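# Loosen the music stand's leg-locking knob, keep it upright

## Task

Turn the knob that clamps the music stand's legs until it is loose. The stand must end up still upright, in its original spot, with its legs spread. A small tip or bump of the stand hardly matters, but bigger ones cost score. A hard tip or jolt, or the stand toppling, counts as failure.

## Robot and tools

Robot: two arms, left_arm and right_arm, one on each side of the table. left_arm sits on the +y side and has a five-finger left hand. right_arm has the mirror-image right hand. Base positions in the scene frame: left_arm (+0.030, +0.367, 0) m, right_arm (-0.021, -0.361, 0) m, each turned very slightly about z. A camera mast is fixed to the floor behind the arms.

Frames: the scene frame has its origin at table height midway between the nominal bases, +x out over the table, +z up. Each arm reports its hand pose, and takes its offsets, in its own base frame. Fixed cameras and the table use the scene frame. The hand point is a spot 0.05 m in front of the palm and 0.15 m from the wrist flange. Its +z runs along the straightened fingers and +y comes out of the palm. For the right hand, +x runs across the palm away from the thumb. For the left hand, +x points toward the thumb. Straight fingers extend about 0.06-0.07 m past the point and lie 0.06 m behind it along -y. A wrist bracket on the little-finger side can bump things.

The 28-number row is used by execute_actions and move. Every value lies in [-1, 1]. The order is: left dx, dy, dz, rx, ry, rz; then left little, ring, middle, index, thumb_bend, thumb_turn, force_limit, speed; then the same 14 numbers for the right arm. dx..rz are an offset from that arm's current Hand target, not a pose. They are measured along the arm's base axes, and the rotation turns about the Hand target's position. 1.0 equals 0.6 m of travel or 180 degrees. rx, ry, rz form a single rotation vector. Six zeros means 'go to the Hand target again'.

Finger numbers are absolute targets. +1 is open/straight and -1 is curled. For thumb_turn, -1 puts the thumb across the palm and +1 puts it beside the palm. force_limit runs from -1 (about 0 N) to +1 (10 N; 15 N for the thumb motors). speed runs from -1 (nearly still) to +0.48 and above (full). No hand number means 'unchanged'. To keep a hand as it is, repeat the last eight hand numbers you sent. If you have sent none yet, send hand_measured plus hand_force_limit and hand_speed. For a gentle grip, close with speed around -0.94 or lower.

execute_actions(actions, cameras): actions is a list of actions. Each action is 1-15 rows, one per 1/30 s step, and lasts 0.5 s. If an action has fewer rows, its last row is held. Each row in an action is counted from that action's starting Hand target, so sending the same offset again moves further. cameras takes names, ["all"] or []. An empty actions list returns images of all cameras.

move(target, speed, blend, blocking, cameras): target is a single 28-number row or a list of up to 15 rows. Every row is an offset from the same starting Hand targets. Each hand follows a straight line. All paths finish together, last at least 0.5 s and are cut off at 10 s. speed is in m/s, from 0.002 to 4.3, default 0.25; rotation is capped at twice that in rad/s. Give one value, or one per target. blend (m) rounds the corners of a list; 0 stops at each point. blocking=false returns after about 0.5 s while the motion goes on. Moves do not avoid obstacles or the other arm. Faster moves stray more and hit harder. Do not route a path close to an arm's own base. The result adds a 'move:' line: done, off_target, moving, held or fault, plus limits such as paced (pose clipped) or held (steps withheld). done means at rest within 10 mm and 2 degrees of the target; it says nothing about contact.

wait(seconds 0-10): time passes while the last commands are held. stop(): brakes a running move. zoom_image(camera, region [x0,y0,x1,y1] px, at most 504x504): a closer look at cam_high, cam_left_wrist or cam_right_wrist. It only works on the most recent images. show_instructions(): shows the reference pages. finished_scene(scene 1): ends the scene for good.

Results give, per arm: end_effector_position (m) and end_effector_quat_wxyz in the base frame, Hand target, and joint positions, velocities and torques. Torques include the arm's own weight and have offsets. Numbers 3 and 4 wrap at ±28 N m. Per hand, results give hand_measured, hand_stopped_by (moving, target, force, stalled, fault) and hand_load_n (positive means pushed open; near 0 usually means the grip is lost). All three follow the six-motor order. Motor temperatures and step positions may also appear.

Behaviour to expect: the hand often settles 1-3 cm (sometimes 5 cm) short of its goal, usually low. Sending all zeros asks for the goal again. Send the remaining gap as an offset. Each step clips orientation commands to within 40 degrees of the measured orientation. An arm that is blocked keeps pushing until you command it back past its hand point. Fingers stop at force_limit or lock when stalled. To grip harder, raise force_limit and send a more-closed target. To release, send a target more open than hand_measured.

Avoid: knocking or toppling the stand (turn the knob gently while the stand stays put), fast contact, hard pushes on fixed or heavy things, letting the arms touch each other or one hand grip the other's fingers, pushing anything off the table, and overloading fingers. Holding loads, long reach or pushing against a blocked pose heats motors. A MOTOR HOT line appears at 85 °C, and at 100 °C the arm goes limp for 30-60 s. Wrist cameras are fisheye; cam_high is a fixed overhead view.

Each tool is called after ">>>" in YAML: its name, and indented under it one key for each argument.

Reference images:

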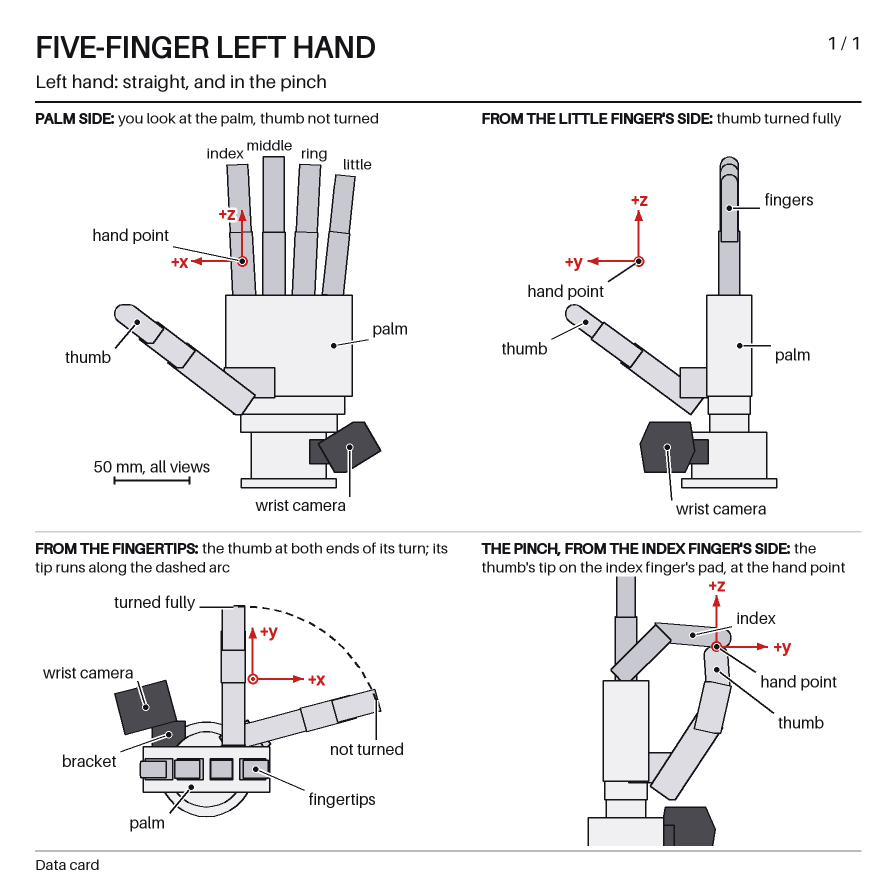

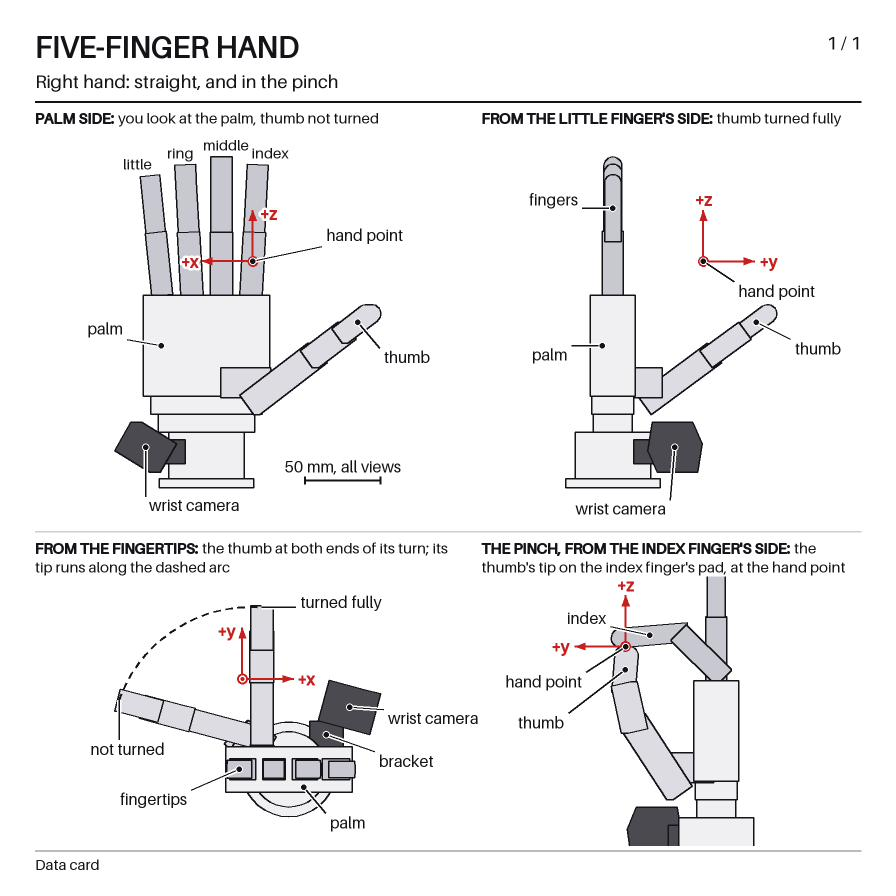

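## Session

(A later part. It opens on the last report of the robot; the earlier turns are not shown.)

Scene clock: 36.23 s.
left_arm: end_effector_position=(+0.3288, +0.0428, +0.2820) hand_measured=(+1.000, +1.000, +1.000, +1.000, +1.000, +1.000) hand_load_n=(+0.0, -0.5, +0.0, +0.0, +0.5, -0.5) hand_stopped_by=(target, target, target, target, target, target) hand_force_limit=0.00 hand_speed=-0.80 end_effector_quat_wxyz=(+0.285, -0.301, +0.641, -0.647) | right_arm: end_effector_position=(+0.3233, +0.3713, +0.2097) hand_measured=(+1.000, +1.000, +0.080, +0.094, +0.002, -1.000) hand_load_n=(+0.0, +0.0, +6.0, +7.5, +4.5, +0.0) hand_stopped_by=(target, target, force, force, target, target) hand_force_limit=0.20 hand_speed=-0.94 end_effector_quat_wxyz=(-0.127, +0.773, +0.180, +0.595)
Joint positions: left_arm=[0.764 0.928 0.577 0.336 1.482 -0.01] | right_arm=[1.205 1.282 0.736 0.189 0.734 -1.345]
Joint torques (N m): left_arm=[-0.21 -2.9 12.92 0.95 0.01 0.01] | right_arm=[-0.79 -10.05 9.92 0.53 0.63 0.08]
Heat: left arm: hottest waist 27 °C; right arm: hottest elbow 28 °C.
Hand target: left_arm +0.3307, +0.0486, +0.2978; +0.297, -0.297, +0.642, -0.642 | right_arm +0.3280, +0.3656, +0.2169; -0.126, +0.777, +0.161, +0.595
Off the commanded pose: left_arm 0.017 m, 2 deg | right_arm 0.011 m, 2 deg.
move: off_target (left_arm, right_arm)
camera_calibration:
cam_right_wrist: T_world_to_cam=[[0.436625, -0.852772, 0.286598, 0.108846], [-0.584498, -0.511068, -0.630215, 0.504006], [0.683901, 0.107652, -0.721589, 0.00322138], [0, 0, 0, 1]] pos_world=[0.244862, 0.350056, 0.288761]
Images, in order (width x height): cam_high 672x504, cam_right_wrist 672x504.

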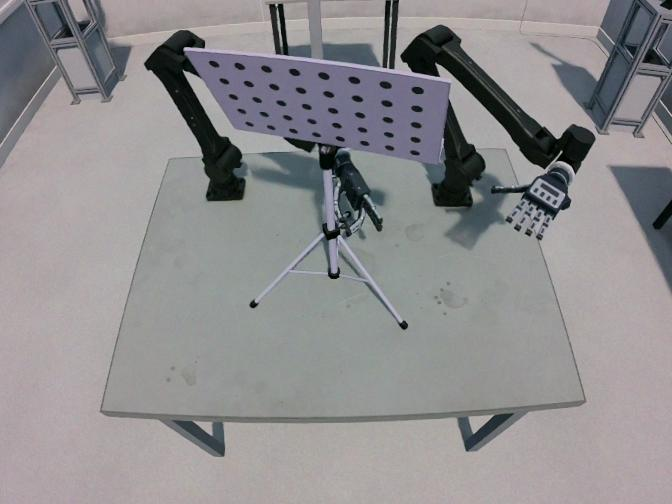

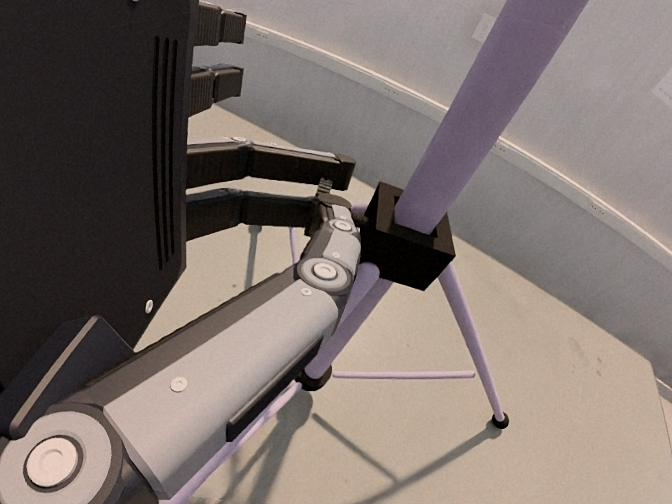

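>>> move:
  target: [0,0,0,0,0,0,1,1,1,1,1,1,0,-0.8,-0.0037,0.0057,0.0053,-0.0322,0.0769,0,1,1,-0.2,-0.2,0,-1,0.2,-0.94]
  speed: 0.15
  cameras: ["cam_right_wrist","cam_high"]

Scene clock: 38.57 s.
left_arm: end_effector_position=(+0.3288, +0.0428, +0.2820) hand_measured=(+1.000, +1.000, +1.000, +1.000, +1.000, +1.000) hand_load_n=(+0.0, +0.0, +0.0, -0.5, +0.0, +0.0) hand_stopped_by=(target, target, target, target, target, target) hand_force_limit=0.00 hand_speed=-0.80 end_effector_quat_wxyz=(+0.285, -0.301, +0.641, -0.647) | right_arm: end_effector_position=(+0.3208, +0.3713, +0.2148) hand_measured=(+1.000, +1.000, +0.080, +0.094, +0.002, -1.000) hand_load_n=(+0.0, +0.0, +5.5, +7.5, +5.5, +0.0) hand_stopped_by=(target, target, force, force, target, target) hand_force_limit=0.20 hand_speed=-0.94 end_effector_quat_wxyz=(-0.108, +0.843, +0.191, +0.492)
Joint positions: left_arm=[0.764 0.928 0.577 0.336 1.482 -0.01] | right_arm=[1.164 1.271 0.922 -0.3 0.616 -1.165]
Joint torques (N m): left_arm=[-0.21 -2.9 12.92 0.95 0.01 0.02] | right_arm=[-0.91 -9.11 11.44 0.32 0.47 0.1]
Heat: left arm: hottest waist 27 °C; right arm: hottest elbow 28 °C.
Hand target: left_arm +0.3307, +0.0486, +0.2978; +0.297, -0.297, +0.642, -0.642 | right_arm +0.3258, +0.3690, +0.2203; -0.105, +0.848, +0.174, +0.488
Off the commanded pose: left_arm 0.017 m, 2 deg | right_arm 0.008 m, 2 deg.
move: off_target (left_arm)
camera_calibration:
cam_right_wrist: T_world_to_cam=[[0.497157, -0.827967, 0.259434, 0.0856843], [-0.711169, -0.560141, -0.424831, 0.520494], [0.497066, 0.0267063, -0.867302, 0.129898], [0, 0, 0, 1]] pos_world=[0.262993, 0.359024, 0.311553]
Images, in order (width x height): cam_high 672x504, cam_right_wrist 672x504.

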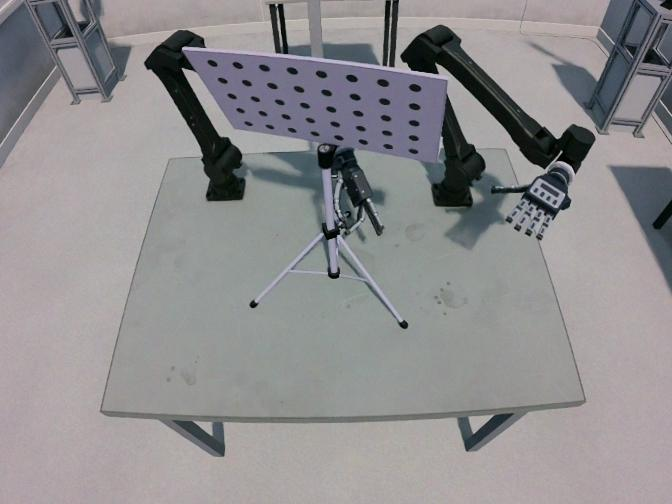

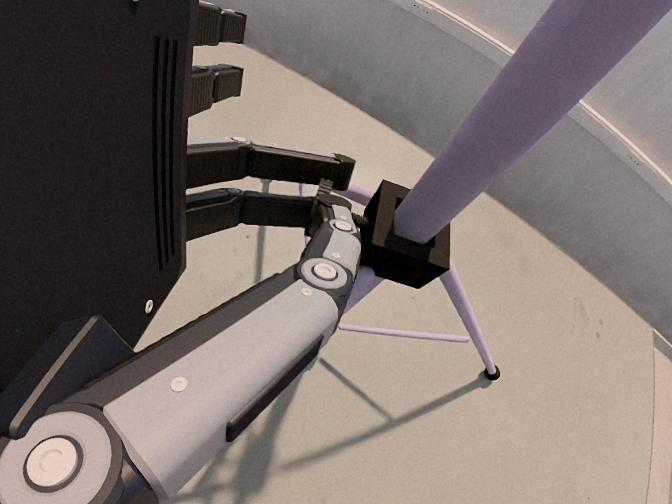

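>>> zoom_image:
  camera: "cam_high"
  region: [130, 10, 350, 220]

>>> zoom_image:
  camera: "cam_high"
  region: [230, 130, 430, 340]

Scaled by 2.291 from the camera's 672x504 image, which has a finer 960x720 frame.

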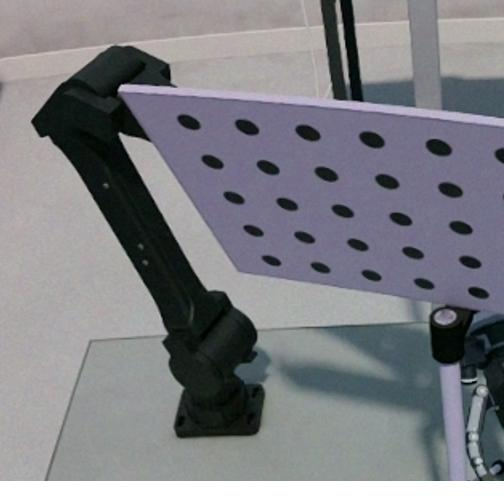

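Scaled by 2.400 from the camera's 672x504 image, which has a finer 960x720 frame.

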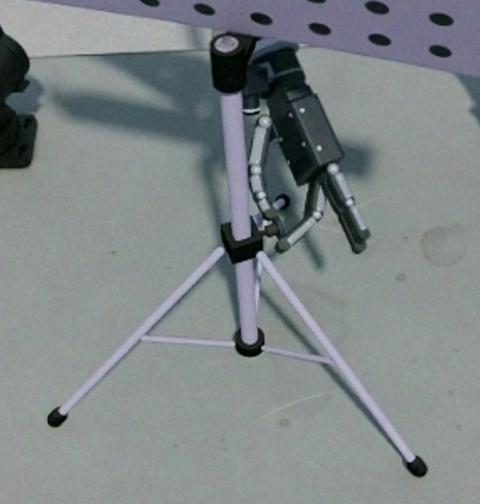

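>>> wait:
  seconds: 0.1
  cameras: ["cam_left_wrist"]

>>> zoom_image:
  camera: "cam_left_wrist"
  region: [180, 230, 540, 500]

Scene clock: 39.70 s.
left_arm: end_effector_position=(+0.3288, +0.0428, +0.2820) hand_measured=(+1.000, +1.000, +1.000, +1.000, +1.000, +1.000) hand_load_n=(+0.0, -0.5, +0.0, +0.0, +0.0, +0.0) hand_stopped_by=(target, target, target, target, target, target) hand_force_limit=0.00 hand_speed=-0.80 end_effector_quat_wxyz=(+0.285, -0.301, +0.641, -0.647) | right_arm: end_effector_position=(+0.3208, +0.3713, +0.2148) hand_measured=(+1.000, +1.000, +0.080, +0.094, +0.002, -1.000) hand_load_n=(+0.0, +0.0, +6.0, +7.5, +5.5, +0.0) hand_stopped_by=(target, target, force, force, target, target) hand_force_limit=0.20 hand_speed=-0.94 end_effector_quat_wxyz=(-0.108, +0.843, +0.191, +0.492)
Joint positions: left_arm=[0.764 0.928 0.577 0.336 1.482 -0.01] | right_arm=[1.164 1.271 0.922 -0.3 0.616 -1.165]
Joint torques (N m): left_arm=[-0.21 -2.84 12.94 0.95 0 0.01] | right_arm=[-0.73 -9.17 11.38 0.25 0.47 0.1]
Heat: left arm: hottest waist 27 °C; right arm: hottest elbow 28 °C.
Hand target: left_arm +0.3307, +0.0486, +0.2978; +0.297, -0.297, +0.642, -0.642 | right_arm +0.3258, +0.3690, +0.2203; -0.105, +0.848, +0.174, +0.488
Off the commanded pose: left_arm 0.017 m, 2 deg | right_arm 0.008 m, 2 deg.
wait: 0.10 s; at rest from the start
camera_calibration:
cam_left_wrist: T_world_to_cam=[[-0.105687, -0.181487, 0.977698, -0.230776], [-0.932797, -0.322584, -0.160714, 0.370391], [0.344557, -0.928979, -0.135197, 0.079382], [0, 0, 0, 1]] pos_world=[0.293758, 0.151344, 0.295888]
Images, in order (width x height): cam_left_wrist 672x504.

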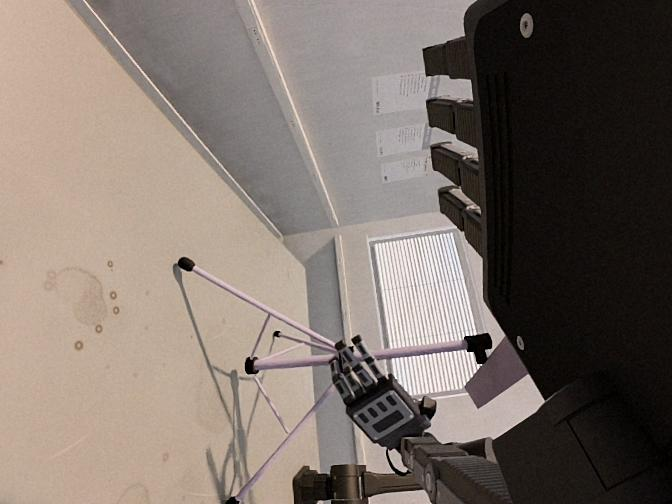

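Scaled by 1.400 from the camera's 672x504 image, which has a finer 960x720 frame.

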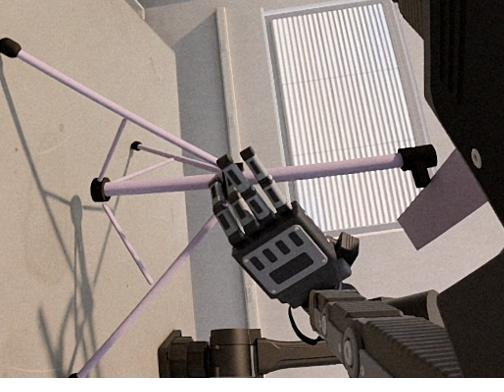

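>>> move:
  target: [0,0,0,0,0,0,1,1,1,1,1,1,0,-0.8,-0.003,0.0075,0.0055,-0.0322,0.0769,0,1,1,-0.2,-0.2,0,-1,0.2,-0.94]
  speed: 0.15
  cameras: ["all"]

Scene clock: 41.47 s.
left_arm: end_effector_position=(+0.3288, +0.0428, +0.2820) hand_measured=(+1.000, +1.000, +1.000, +1.000, +1.000, +1.000) hand_load_n=(+0.0, +0.0, +0.0, +0.0, +0.0, +0.0) hand_stopped_by=(target, target, target, target, target, target) hand_force_limit=0.00 hand_speed=-0.80 end_effector_quat_wxyz=(+0.285, -0.301, +0.641, -0.647) | right_arm: end_effector_position=(+0.3206, +0.3718, +0.2190) hand_measured=(+1.000, +1.000, +0.080, +0.094, +0.002, -1.000) hand_load_n=(+0.0, +0.0, +5.5, +7.5, +7.0, +0.5) hand_stopped_by=(target, target, force, force, target, target) hand_force_limit=0.20 hand_speed=-0.94 end_effector_quat_wxyz=(-0.084, +0.899, +0.200, +0.380)
Joint positions: left_arm=[0.764 0.928 0.577 0.336 1.482 -0.01] | right_arm=[1.108 1.34 1.127 -0.68 0.463 -1.067]
Joint torques (N m): left_arm=[-0.21 -2.9 12.93 0.96 0 0.01] | right_arm=[-0.5 -9.41 12.33 -0.1 0.19 0.1]
Heat: left arm: hottest waist 27 °C; right arm: hottest elbow 28 °C.
Hand target: left_arm +0.3307, +0.0486, +0.2978; +0.297, -0.297, +0.642, -0.642 | right_arm +0.3240, +0.3735, +0.2236; -0.083, +0.905, +0.185, +0.373
Off the commanded pose: left_arm 0.017 m, 2 deg | right_arm 0.006 m, 2 deg.
move: off_target (left_arm)
camera_calibration:
cam_left_wrist: T_world_to_cam=[[-0.105687, -0.181487, 0.977698, -0.230776], [-0.932797, -0.322584, -0.160714, 0.370391], [0.344557, -0.928979, -0.135197, 0.079382], [0, 0, 0, 1]] pos_world=[0.293758, 0.151344, 0.295888]
cam_right_wrist: T_world_to_cam=[[0.549363, -0.805431, 0.222442, 0.0680416], [-0.786105, -0.588429, -0.189182, 0.505371], [0.283264, -0.0709329, -0.956415, 0.258044], [0, 0, 0, 1]] pos_world=[0.2868, 0.370481, 0.327269]

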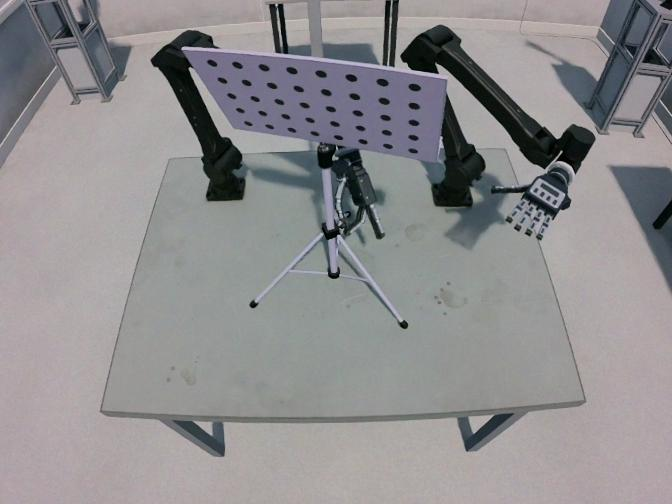

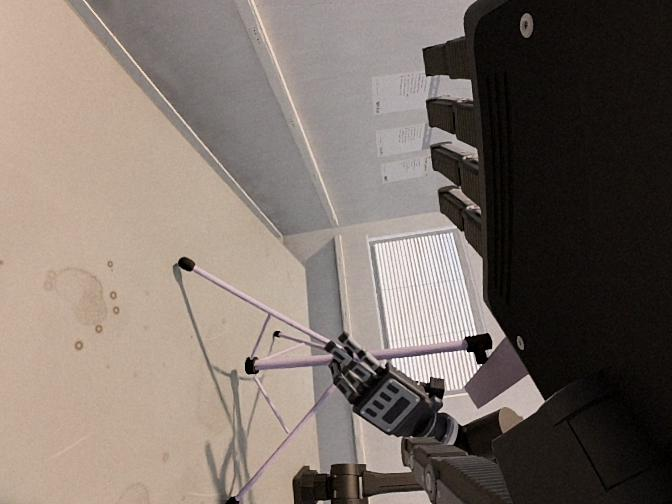

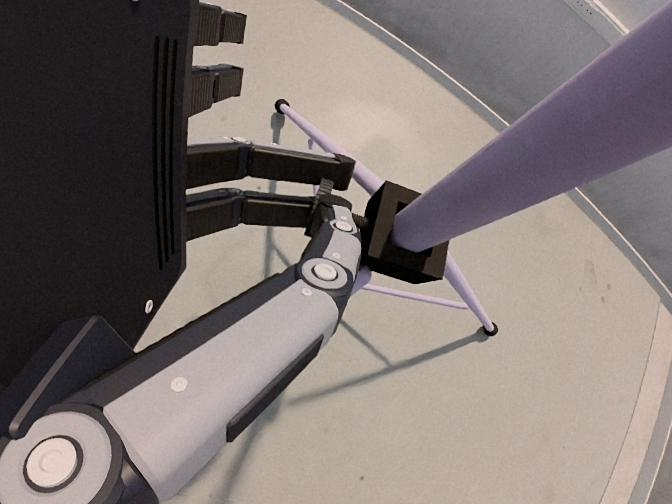

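>>> move:
  target: [0,0,0,0,0,0,1,1,1,1,1,1,0,-0.8,0,0.004,0.0055,-0.0322,0.0769,0,1,1,-0.2,-0.2,0,-1,0.2,-0.94]
  speed: 0.15
  cameras: ["cam_high","cam_right_wrist"]

>>> zoom_image:
  camera: "cam_right_wrist"
  region: [270, 130, 410, 250]

Scene clock: 43.37 s.
left_arm: end_effector_position=(+0.3288, +0.0428, +0.2820) hand_measured=(+1.000, +1.000, +1.000, +1.000, +1.000, +1.000) hand_load_n=(+0.0, +0.0, +0.0, +0.0, +0.0, -0.5) hand_stopped_by=(target, target, target, target, target, target) hand_force_limit=0.00 hand_speed=-0.80 end_effector_quat_wxyz=(+0.285, -0.301, +0.641, -0.647) | right_arm: end_effector_position=(+0.3229, +0.3738, +0.2201) hand_measured=(+1.000, +1.000, +0.080, +0.094, +0.002, -1.000) hand_load_n=(+0.0, +0.0, +5.5, +7.5, +8.0, +0.5) hand_stopped_by=(target, target, force, force, target, target) hand_force_limit=0.20 hand_speed=-0.94 end_effector_quat_wxyz=(-0.058, +0.941, +0.209, +0.260)
Joint positions: left_arm=[0.764 0.928 0.577 0.336 1.482 -0.01] | right_arm=[1.045 1.46 1.342 -0.995 0.297 -1.033]
Joint torques (N m): left_arm=[-0.15 -2.9 12.93 0.96 0 0.01] | right_arm=[-0.26 -11.11 12.59 -0.57 -0.05 0.16]
Heat: left arm: hottest waist 27 °C; right arm: hottest elbow 28 °C.
Hand target: left_arm +0.3307, +0.0486, +0.2978; +0.297, -0.297, +0.642, -0.642 | right_arm +0.3240, +0.3759, +0.2268; -0.058, +0.947, +0.192, +0.252
Off the commanded pose: left_arm 0.017 m, 2 deg | right_arm 0.007 m, 2 deg.
move: off_target (left_arm)
camera_calibration:
cam_right_wrist: T_world_to_cam=[[0.59617, -0.784096, 0.172556, 0.0561136], [-0.801162, -0.594972, 0.0644055, 0.459949], [0.0521659, -0.176642, -0.982892, 0.378596], [0, 0, 0, 1]] pos_world=[0.315291, 0.384531, 0.332813]
Images, in order (width x height): cam_high 672x504, cam_right_wrist 672x504.

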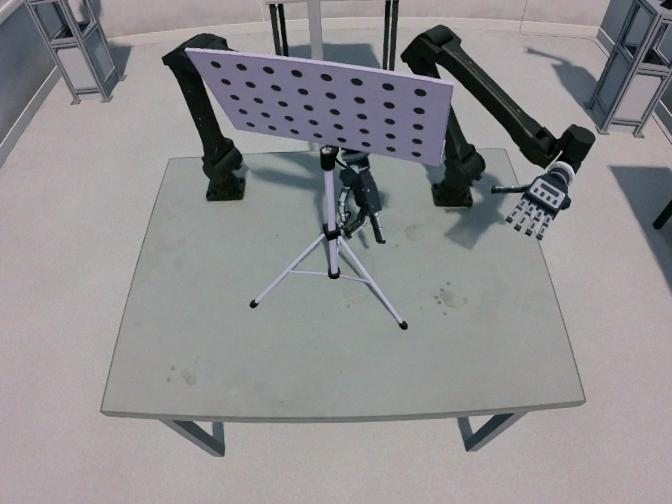

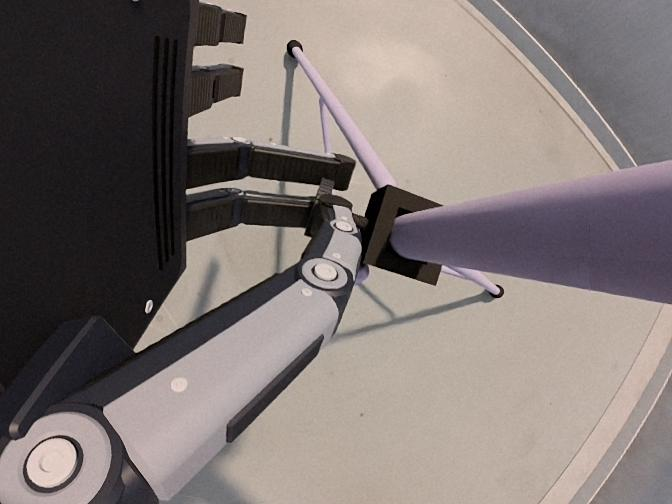

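Scaled by 3.600 from the camera's 672x504 image, which has a finer 960x720 frame.

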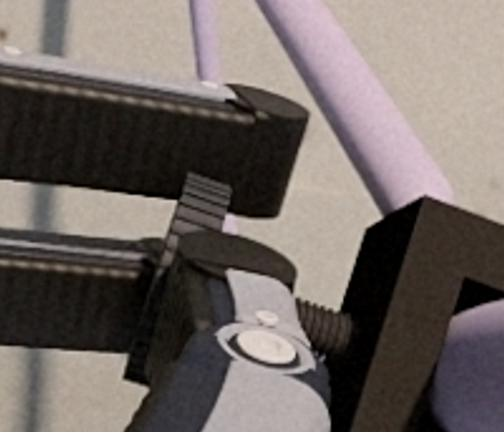

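>>> move:
  target: [0,0,0,0,0,0,1,1,1,1,1,1,0,-0.8,0.001,0.0005,0.0055,-0.0322,0.0769,0,1,1,-0.2,-0.2,0,-1,0.2,-0.94]
  speed: 0.15
  cameras: ["cam_high","cam_right_wrist"]

>>> zoom_image:
  camera: "cam_right_wrist"
  region: [270, 130, 410, 250]

Scene clock: 45.10 s.
left_arm: end_effector_position=(+0.3288, +0.0428, +0.2820) hand_measured=(+1.000, +1.000, +1.000, +1.000, +1.000, +1.000) hand_load_n=(+0.0, +0.0, +0.0, +0.0, +0.0, +0.0) hand_stopped_by=(target, target, target, target, target, target) hand_force_limit=0.00 hand_speed=-0.80 end_effector_quat_wxyz=(+0.285, -0.301, +0.641, -0.647) | right_arm: end_effector_position=(+0.3396, +0.3739, +0.2340) hand_measured=(+1.000, +1.000, +0.080, +0.094, +0.004, -1.000) hand_load_n=(+0.0, +0.0, +5.5, +9.0, +15.5, +0.5) hand_stopped_by=(target, target, force, force, target, target) hand_force_limit=0.20 hand_speed=-0.94 end_effector_quat_wxyz=(-0.031, +0.961, +0.219, +0.165)
Joint positions: left_arm=[0.764 0.928 0.577 0.336 1.482 -0.01] | right_arm=[0.977 1.595 1.569 -1.258 0.178 -1.068]
Joint torques (N m): left_arm=[-0.21 -2.9 12.92 0.96 0.01 0.01] | right_arm=[0.56 -12.63 11.79 -2 -1.73 0.46]
Heat: left arm: hottest waist 27 °C; right arm: hottest elbow 29 °C.
Hand target: left_arm +0.3307, +0.0486, +0.2978; +0.297, -0.297, +0.642, -0.642 | right_arm +0.3247, +0.3762, +0.2301; -0.033, +0.972, +0.196, +0.126
Off the commanded pose: left_arm 0.017 m, 2 deg | right_arm 0.016 m, 5 deg.
move: off_target (left_arm, right_arm)
camera_calibration:
cam_right_wrist: T_world_to_cam=[[0.629866, -0.763926, 0.140307, 0.0324102], [-0.767583, -0.584627, 0.262732, 0.410888], [-0.118681, -0.273183, -0.954613, 0.478832], [0, 0, 0, 1]] pos_world=[0.351805, 0.395784, 0.344598]
Images, in order (width x height): cam_high 672x504, cam_right_wrist 672x504.

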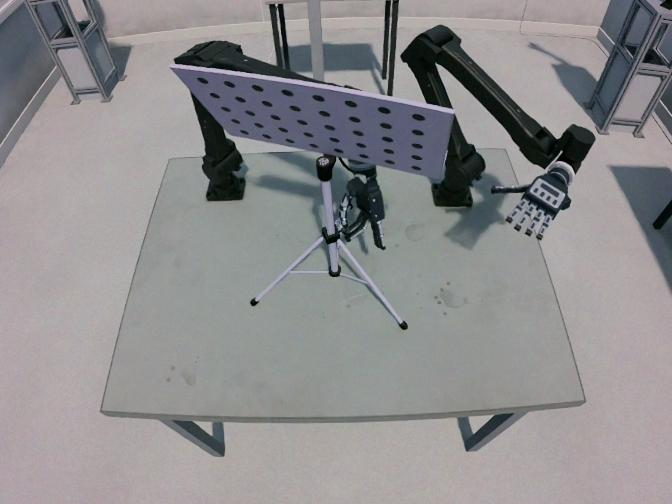

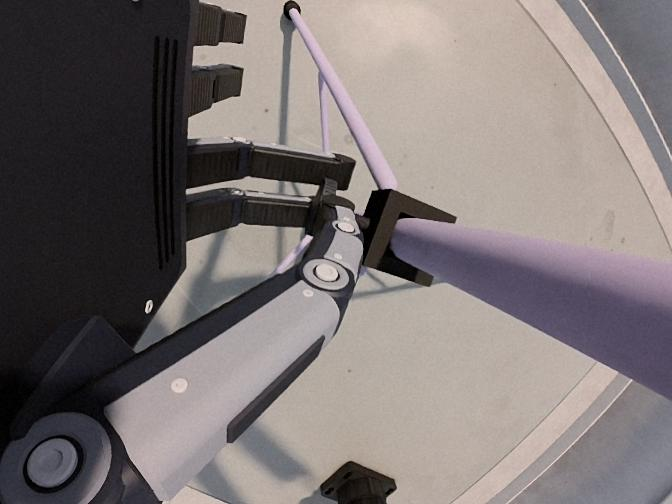

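Scaled by 3.600 from the camera's 672x504 image, which has a finer 960x720 frame.

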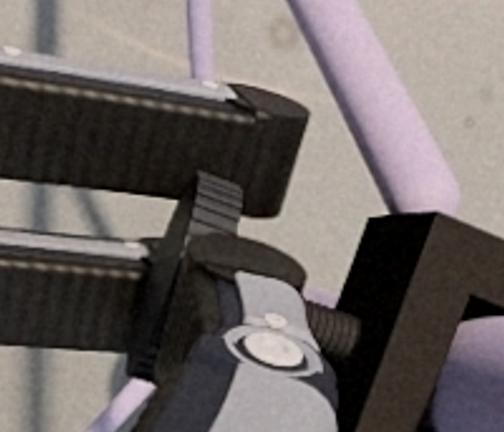

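>>> move:
  target: [0,0,0,0,0,0,1,1,1,1,1,1,0,-0.8,-0.001,-0.0005,-0.0055,0.0322,-0.0769,0,1,1,-0.2,-0.2,0,-1,0.2,-0.94]
  speed: 0.12
  cameras: ["cam_high","cam_right_wrist"]

>>> zoom_image:
  camera: "cam_right_wrist"
  region: [270, 130, 410, 250]

Scene clock: 47.00 s.
left_arm: end_effector_position=(+0.3288, +0.0428, +0.2820) hand_measured=(+1.000, +1.000, +1.000, +1.000, +1.000, +1.000) hand_load_n=(+0.0, +0.0, -0.5, +0.0, +0.0, +0.0) hand_stopped_by=(target, target, target, target, target, target) hand_force_limit=0.00 hand_speed=-0.80 end_effector_quat_wxyz=(+0.285, -0.301, +0.641, -0.647) | right_arm: end_effector_position=(+0.3241, +0.3768, +0.2216) hand_measured=(+1.000, +1.000, +0.080, +0.094, +0.004, -1.000) hand_load_n=(+0.0, +0.0, +5.0, +6.0, +8.5, +0.0) hand_stopped_by=(target, target, force, force, target, target) hand_force_limit=0.20 hand_speed=-0.94 end_effector_quat_wxyz=(-0.049, +0.948, +0.201, +0.243)
Joint positions: left_arm=[0.764 0.928 0.577 0.336 1.482 -0.01] | right_arm=[1.04 1.496 1.393 -1.053 0.288 -1.01]
Joint torques (N m): left_arm=[-0.21 -2.84 12.93 0.95 0 0.01] | right_arm=[0.15 -14.92 8.4 1.87 0.28 -0.07]
Heat: left arm: hottest waist 27 °C; right arm: hottest elbow 29 °C.
Hand target: left_arm +0.3307, +0.0486, +0.2978; +0.297, -0.297, +0.642, -0.642 | right_arm +0.3240, +0.3759, +0.2269; -0.059, +0.947, +0.192, +0.252
Off the commanded pose: left_arm 0.017 m, 2 deg | right_arm 0.005 m, 2 deg.
move: off_target (left_arm)
camera_calibration:
cam_right_wrist: T_world_to_cam=[[0.585092, -0.79289, 0.170275, 0.0648273], [-0.810803, -0.576152, 0.103185, 0.45006], [0.0162898, -0.198432, -0.979979, 0.39969], [0, 0, 0, 1]] pos_world=[0.320469, 0.390015, 0.33421]
Images, in order (width x height): cam_high 672x504, cam_right_wrist 672x504.

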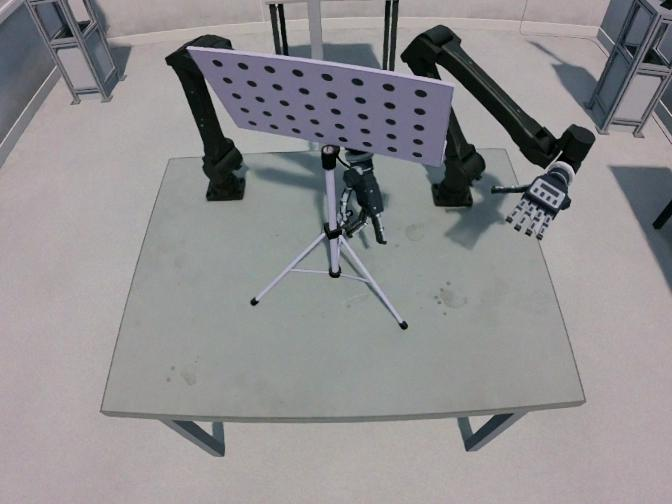

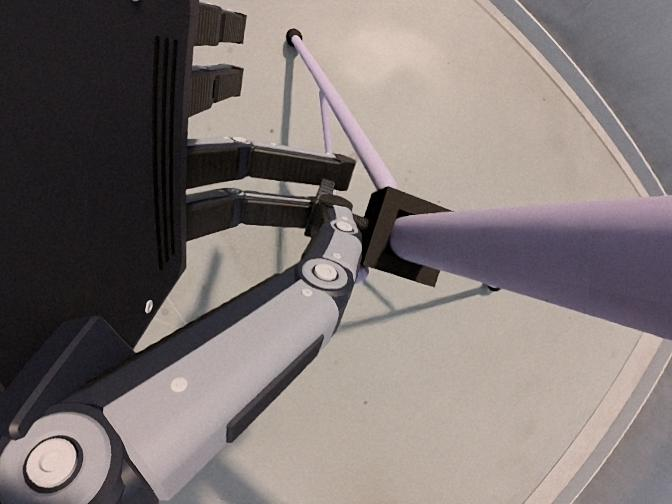

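Scaled by 3.600 from the camera's 672x504 image, which has a finer 960x720 frame.

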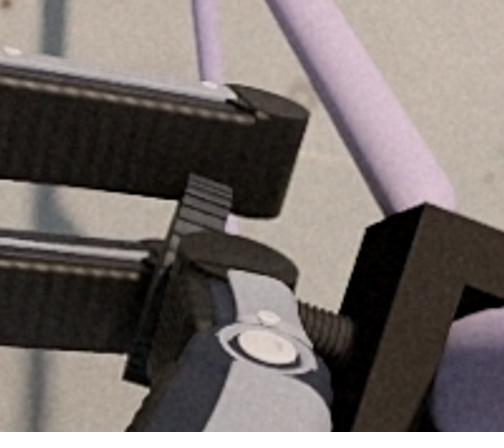

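>>> move:
  target:
    - [0,0,0,0,0,0,1,1,1,1,1,1,0,-0.8,0,0,0,0,0,0,1,1,0.4,0.4,0,-1,0.2,-0.8]
    - [0,0,0,0,0,0,1,1,1,1,1,1,0,-0.8,-0.0161,0.0384,0,0,0,0,1,1,0.4,0.4,0,-1,0.2,-0.8]
  speed: 0.08
  cameras: ["cam_high","cam_right_wrist"]

>>> zoom_image:
  camera: "cam_right_wrist"
  region: [300, 130, 460, 250]

Scene clock: 49.50 s.
left_arm: end_effector_position=(+0.3288, +0.0428, +0.2820) hand_measured=(+1.000, +1.000, +1.000, +1.000, +1.000, +1.000) hand_load_n=(+0.0, +0.0, +0.0, -0.5, +0.0, +0.0) hand_stopped_by=(target, target, target, target, target, target) hand_force_limit=0.00 hand_speed=-0.80 end_effector_quat_wxyz=(+0.285, -0.301, +0.641, -0.647) | right_arm: end_effector_position=(+0.3129, +0.3839, +0.2200) hand_measured=(+1.000, +1.000, +0.400, +0.400, +0.000, -1.000) hand_load_n=(+0.0, +0.0, +0.0, +0.0, +0.0, +0.0) hand_stopped_by=(target, target, target, target, target, target) hand_force_limit=0.20 hand_speed=-0.80 end_effector_quat_wxyz=(-0.050, +0.948, +0.195, +0.246)
Joint positions: left_arm=[0.764 0.928 0.577 0.336 1.482 -0.01] | right_arm=[1.069 1.498 1.391 -1.053 0.305 -0.971]
Joint torques (N m): left_arm=[-0.21 -2.9 12.93 0.95 0 0.01] | right_arm=[1.2 -11.46 12.29 1.1 0.32 -0.04]
Heat: left arm: hottest waist 27 °C; right arm: hottest elbow 29 °C.
Hand target: left_arm +0.3307, +0.0486, +0.2978; +0.297, -0.297, +0.642, -0.642 | right_arm +0.3145, +0.3989, +0.2269; -0.059, +0.947, +0.192, +0.252
Off the commanded pose: left_arm 0.017 m, 2 deg | right_arm 0.017 m, 1 deg.
move: off_target (left_arm, right_arm)
camera_calibration:
cam_right_wrist: T_world_to_cam=[[0.575025, -0.800684, 0.168085, 0.0839118], [-0.81793, -0.56723, 0.0961324, 0.445654], [0.0183713, -0.19276, -0.981074, 0.397071], [0, 0, 0, 1]] pos_world=[0.308968, 0.396515, 0.332609]
Images, in order (width x height): cam_high 672x504, cam_right_wrist 672x504.

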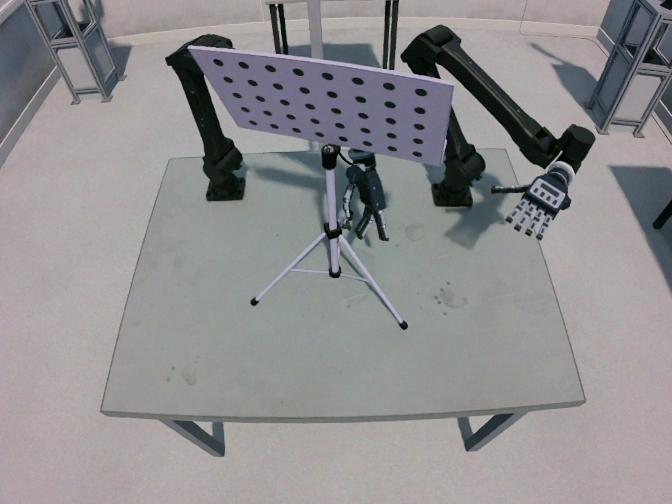

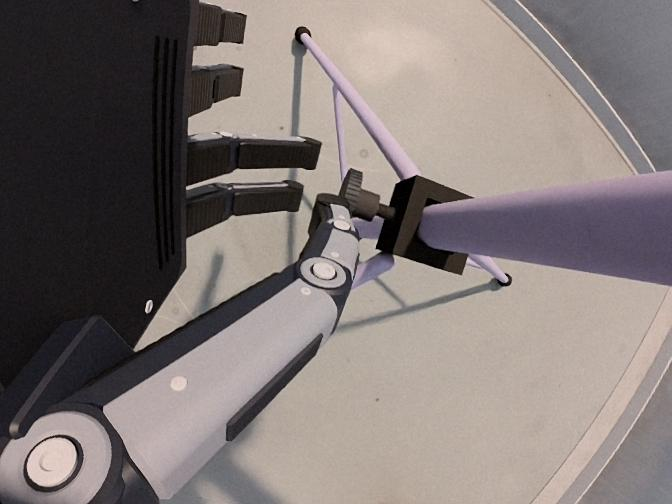

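Scaled by 3.150 from the camera's 672x504 image, which has a finer 960x720 frame.

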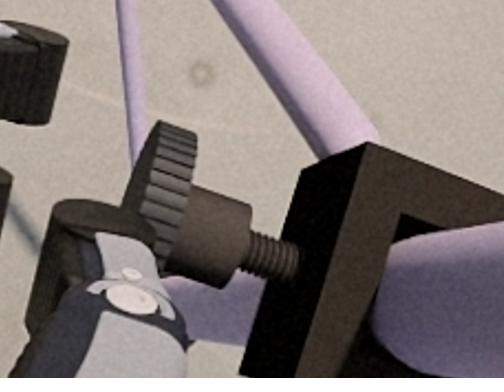

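>>> move:
  target:
    - [0,0,0,0,0,0,1,1,1,1,1,1,0,-0.8,-0.0129,0.0308,0,0,0,0,1,1,0.4,0.4,0,-1,0.2,-0.8]
    - [0,0,0,0,0,0,1,1,1,1,1,1,0,-0.8,0.0027,-0.0037,-0.0212,0.1287,-0.3075,0,1,1,0.4,0.4,0,-1,0.2,-0.8]
  speed: 0.25
  cameras: ["cam_high","cam_right_wrist"]

>>> zoom_image:
  camera: "cam_right_wrist"
  region: [300, 130, 460, 250]

Scene clock: 54.17 s.
left_arm: end_effector_position=(+0.3288, +0.0428, +0.2820) hand_measured=(+1.000, +1.000, +1.000, +1.000, +1.000, +1.000) hand_load_n=(+0.0, +0.0, +0.0, -0.5, +0.0, +0.0) hand_stopped_by=(target, target, target, target, target, target) hand_force_limit=0.00 hand_speed=-0.80 end_effector_quat_wxyz=(+0.285, -0.301, +0.641, -0.647) | right_arm: end_effector_position=(+0.3214, +0.3919, +0.2220) hand_measured=(+1.000, +1.000, +0.400, +0.400, +0.000, -1.000) hand_load_n=(+0.0, +0.0, +0.0, +0.0, +0.0, +0.5) hand_stopped_by=(target, target, target, target, target, target) hand_force_limit=0.20 hand_speed=-0.80 end_effector_quat_wxyz=(-0.146, +0.693, +0.132, +0.693)
Joint positions: left_arm=[0.764 0.928 0.577 0.336 1.482 -0.01] | right_arm=[1.262 1.436 0.68 0.761 0.865 -1.556]
Joint torques (N m): left_arm=[-0.15 -2.9 12.93 0.95 0 0.01] | right_arm=[1.44 -8.47 7.02 2.58 -0.14 -0.32]
Heat: left arm: hottest waist 27 °C; right arm: hottest elbow 29 °C.
Hand target: left_arm +0.3307, +0.0486, +0.2978; +0.297, -0.297, +0.642, -0.642 | right_arm +0.3160, +0.3968, +0.2141; -0.145, +0.692, +0.145, +0.692
Off the commanded pose: left_arm 0.017 m, 2 deg | right_arm 0.011 m, 1 deg.
move: off_target (left_arm, right_arm)
camera_calibration:
cam_right_wrist: T_world_to_cam=[[0.333959, -0.909274, 0.248378, 0.187335], [-0.44036, -0.383488, -0.8118, 0.465187], [0.833399, 0.161732, -0.528477, -0.100923], [0, 0, 0, 1]] pos_world=[0.226397, 0.365055, 0.277773]
Images, in order (width x height): cam_high 672x504, cam_right_wrist 672x504.

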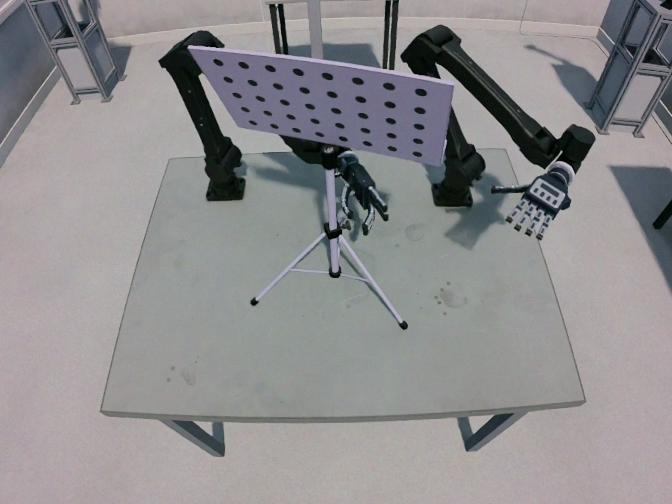

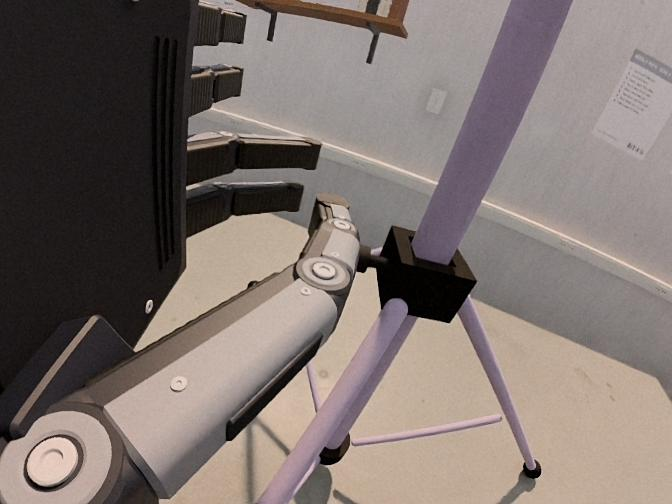

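Scaled by 3.150 from the camera's 672x504 image, which has a finer 960x720 frame.

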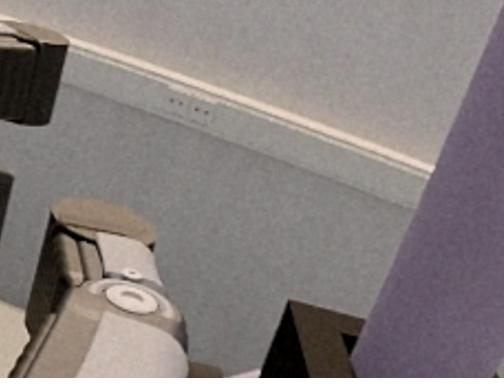

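>>> move:
  target: [0,0,0,0,0,0,1,1,1,1,1,1,0,-0.8,-0.006,0.0133,-0.025,0,0,0,1,1,0.4,0.4,0,-1,0.2,-0.8]
  speed: 0.1
  cameras: ["cam_right_wrist"]

>>> zoom_image:
  camera: "cam_right_wrist"
  region: [300, 130, 460, 250]

Scene clock: 58.73 s.
left_arm: end_effector_position=(+0.3288, +0.0428, +0.2820) hand_measured=(+1.000, +1.000, +1.000, +1.000, +1.000, +1.000) hand_load_n=(+0.0, +0.0, -0.5, +0.0, +0.0, -0.5) hand_stopped_by=(target, target, target, target, target, target) hand_force_limit=0.00 hand_speed=-0.80 end_effector_quat_wxyz=(+0.285, -0.301, +0.641, -0.647) | right_arm: end_effector_position=(+0.3176, +0.4005, +0.2050) hand_measured=(+1.000, +1.000, +0.400, +0.400, +0.000, -1.000) hand_load_n=(+0.0, +0.0, +0.0, +0.0, +0.0, +0.0) hand_stopped_by=(target, target, target, target, target, target) hand_force_limit=0.20 hand_speed=-0.80 end_effector_quat_wxyz=(-0.146, +0.694, +0.136, +0.692)
Joint positions: left_arm=[0.764 0.928 0.577 0.336 1.482 -0.01] | right_arm=[1.277 1.491 0.68 0.812 0.875 -1.556]
Joint torques (N m): left_arm=[-0.21 -2.84 12.93 0.95 0 0.02] | right_arm=[1.44 -9.05 6.97 2.7 0.06 -0.3]
Heat: left arm: hottest elbow 28 °C; right arm: hottest elbow 29 °C.
Hand target: left_arm +0.3307, +0.0486, +0.2978; +0.297, -0.297, +0.642, -0.642 | right_arm +0.3124, +0.4048, +0.1992; -0.145, +0.692, +0.145, +0.692
Off the commanded pose: left_arm 0.017 m, 2 deg | right_arm 0.009 m, 1 deg.
move: off_target (left_arm)
camera_calibration:
cam_right_wrist: T_world_to_cam=[[0.338676, -0.906368, 0.252577, 0.197151], [-0.439329, -0.389713, -0.809391, 0.454608], [0.832039, 0.163156, -0.53018, -0.107862], [0, 0, 0, 1]] pos_world=[0.222698, 0.373457, 0.260973]
Images, in order (width x height): cam_right_wrist 672x504.

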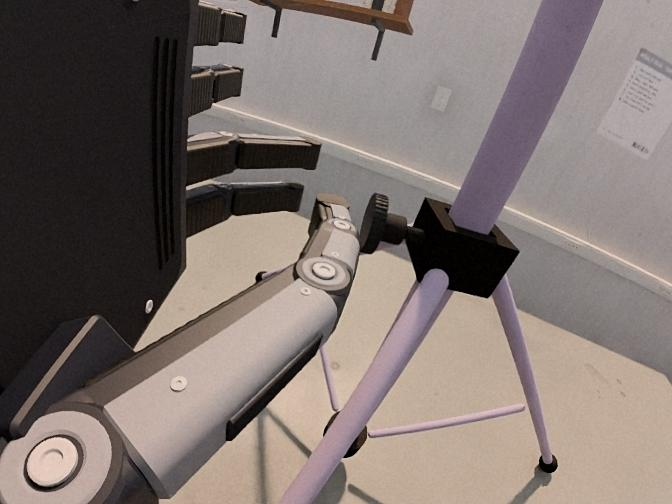

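Scaled by 3.150 from the camera's 672x504 image, which has a finer 960x720 frame.

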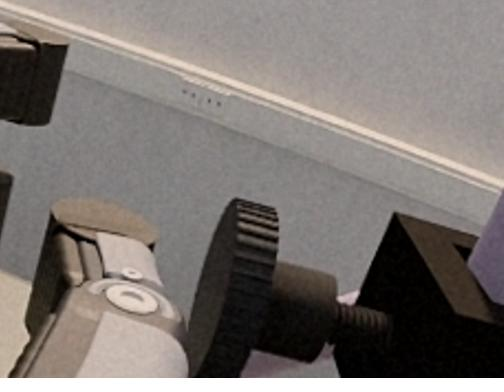

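>>> move:
  target: [0,0,0,0,0,0,1,1,1,1,1,1,0,-0.8,0.021,-0.048,0.025,0,0,0,1,1,0.4,0.4,0,-1,0.2,-0.8]
  speed: 0.1
  cameras: ["cam_right_wrist"]

>>> zoom_image:
  camera: "cam_right_wrist"
  region: [280, 130, 440, 250]

Scene clock: 60.57 s.
left_arm: end_effector_position=(+0.3288, +0.0428, +0.2820) hand_measured=(+1.000, +1.000, +1.000, +1.000, +1.000, +1.000) hand_load_n=(+0.0, +0.0, +0.0, -0.5, +0.5, +0.0) hand_stopped_by=(target, target, target, target, target, target) hand_force_limit=0.00 hand_speed=-0.80 end_effector_quat_wxyz=(+0.285, -0.301, +0.641, -0.647) | right_arm: end_effector_position=(+0.3195, +0.3859, +0.2107) hand_measured=(+1.000, +1.000, +0.400, +0.400, +0.000, -1.000) hand_load_n=(+0.0, +0.0, +0.0, +0.5, -1.0, +0.0) hand_stopped_by=(target, target, target, target, target, target) hand_force_limit=0.20 hand_speed=-0.80 end_effector_quat_wxyz=(-0.155, +0.692, +0.147, +0.690)
Joint positions: left_arm=[0.764 0.928 0.577 0.336 1.482 -0.01] | right_arm=[1.255 1.431 0.637 0.792 0.824 -1.558]
Joint torques (N m): left_arm=[-0.21 -2.9 12.93 0.96 0 0.01] | right_arm=[-1.14 -11.16 6.72 1.42 -0.01 -0.29]
Heat: left arm: hottest elbow 28 °C; right arm: hottest elbow 29 °C.
Hand target: left_arm +0.3307, +0.0486, +0.2978; +0.297, -0.297, +0.642, -0.642 | right_arm +0.3250, +0.3758, +0.2142; -0.145, +0.692, +0.145, +0.692
Off the commanded pose: left_arm 0.017 m, 2 deg | right_arm 0.012 m, 1 deg.
move: off_target (left_arm, right_arm)
camera_calibration:
cam_right_wrist: T_world_to_cam=[[0.364907, -0.894955, 0.256706, 0.168259], [-0.427878, -0.406077, -0.807479, 0.456657], [0.8269, 0.184816, -0.531112, -0.110662], [0, 0, 0, 1]] pos_world=[0.225502, 0.356474, 0.266774]
Images, in order (width x height): cam_right_wrist 672x504.

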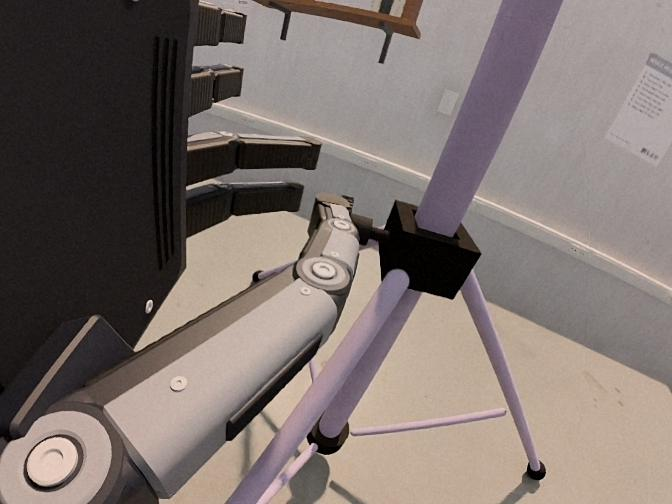

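Scaled by 3.150 from the camera's 672x504 image, which has a finer 960x720 frame.

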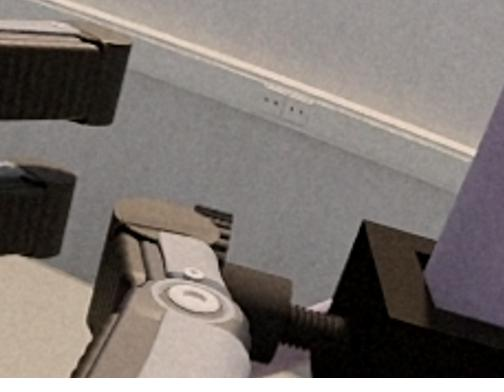

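>>> move:
  target:
    - [0,0,0,0,0,0,1,1,1,1,1,1,0,-0.8,-0.013,0.024,0,0,0,0,1,1,0.4,0.4,0,-1,0.2,-0.8]
    - [0,0,0,0,0,0,1,1,1,1,1,1,0,-0.8,-0.013,0.02,-0.012,0,0,0,1,1,0.4,0.4,0,-1,0.2,-0.8]
  speed: 0.1
  cameras: ["cam_right_wrist"]

>>> zoom_image:
  camera: "cam_right_wrist"
  region: [280, 130, 440, 250]

Scene clock: 62.07 s.
left_arm: end_effector_position=(+0.3288, +0.0428, +0.2820) hand_measured=(+1.000, +1.000, +1.000, +1.000, +1.000, +1.000) hand_load_n=(+0.0, +0.0, -0.5, +0.0, +0.0, -0.5) hand_stopped_by=(target, target, target, target, target, target) hand_force_limit=0.00 hand_speed=-0.80 end_effector_quat_wxyz=(+0.285, -0.301, +0.641, -0.647) | right_arm: end_effector_position=(+0.3191, +0.3815, +0.2094) hand_measured=(+1.000, +1.000, +0.400, +0.400, +0.000, -1.000) hand_load_n=(+0.0, +0.0, +0.0, +0.0, -0.5, +0.0) hand_stopped_by=(target, target, target, target, target, target) hand_force_limit=0.20 hand_speed=-0.80 end_effector_quat_wxyz=(-0.145, +0.694, +0.140, +0.691)
Joint positions: left_arm=[0.764 0.928 0.577 0.336 1.482 -0.01] | right_arm=[1.257 1.433 0.637 0.79 0.851 -1.558]
Joint torques (N m): left_arm=[-0.21 -2.84 12.93 0.95 0 0.01] | right_arm=[1.08 -8 7.99 2.51 0.08 -0.29]
Heat: left arm: hottest elbow 28 °C; right arm: hottest elbow 29 °C.
Hand target: left_arm +0.3307, +0.0486, +0.2978; +0.297, -0.297, +0.642, -0.642 | right_arm +0.3173, +0.3878, +0.2069; -0.145, +0.692, +0.145, +0.692
Off the commanded pose: left_arm 0.017 m, 2 deg | right_arm 0.007 m, 1 deg.
move: off_target (left_arm)
camera_calibration:
cam_right_wrist: T_world_to_cam=[[0.34364, -0.902417, 0.259913, 0.173645], [-0.438549, -0.398943, -0.805307, 0.453892], [0.830414, 0.162751, -0.532847, -0.102498], [0, 0, 0, 1]] pos_world=[0.224498, 0.354459, 0.265774]
Images, in order (width x height): cam_right_wrist 672x504.

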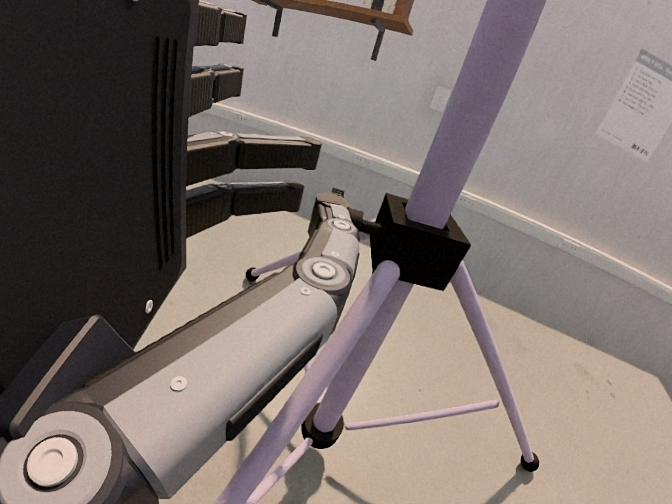

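Scaled by 3.150 from the camera's 672x504 image, which has a finer 960x720 frame.

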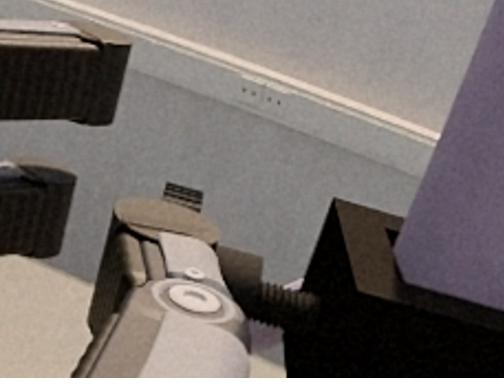

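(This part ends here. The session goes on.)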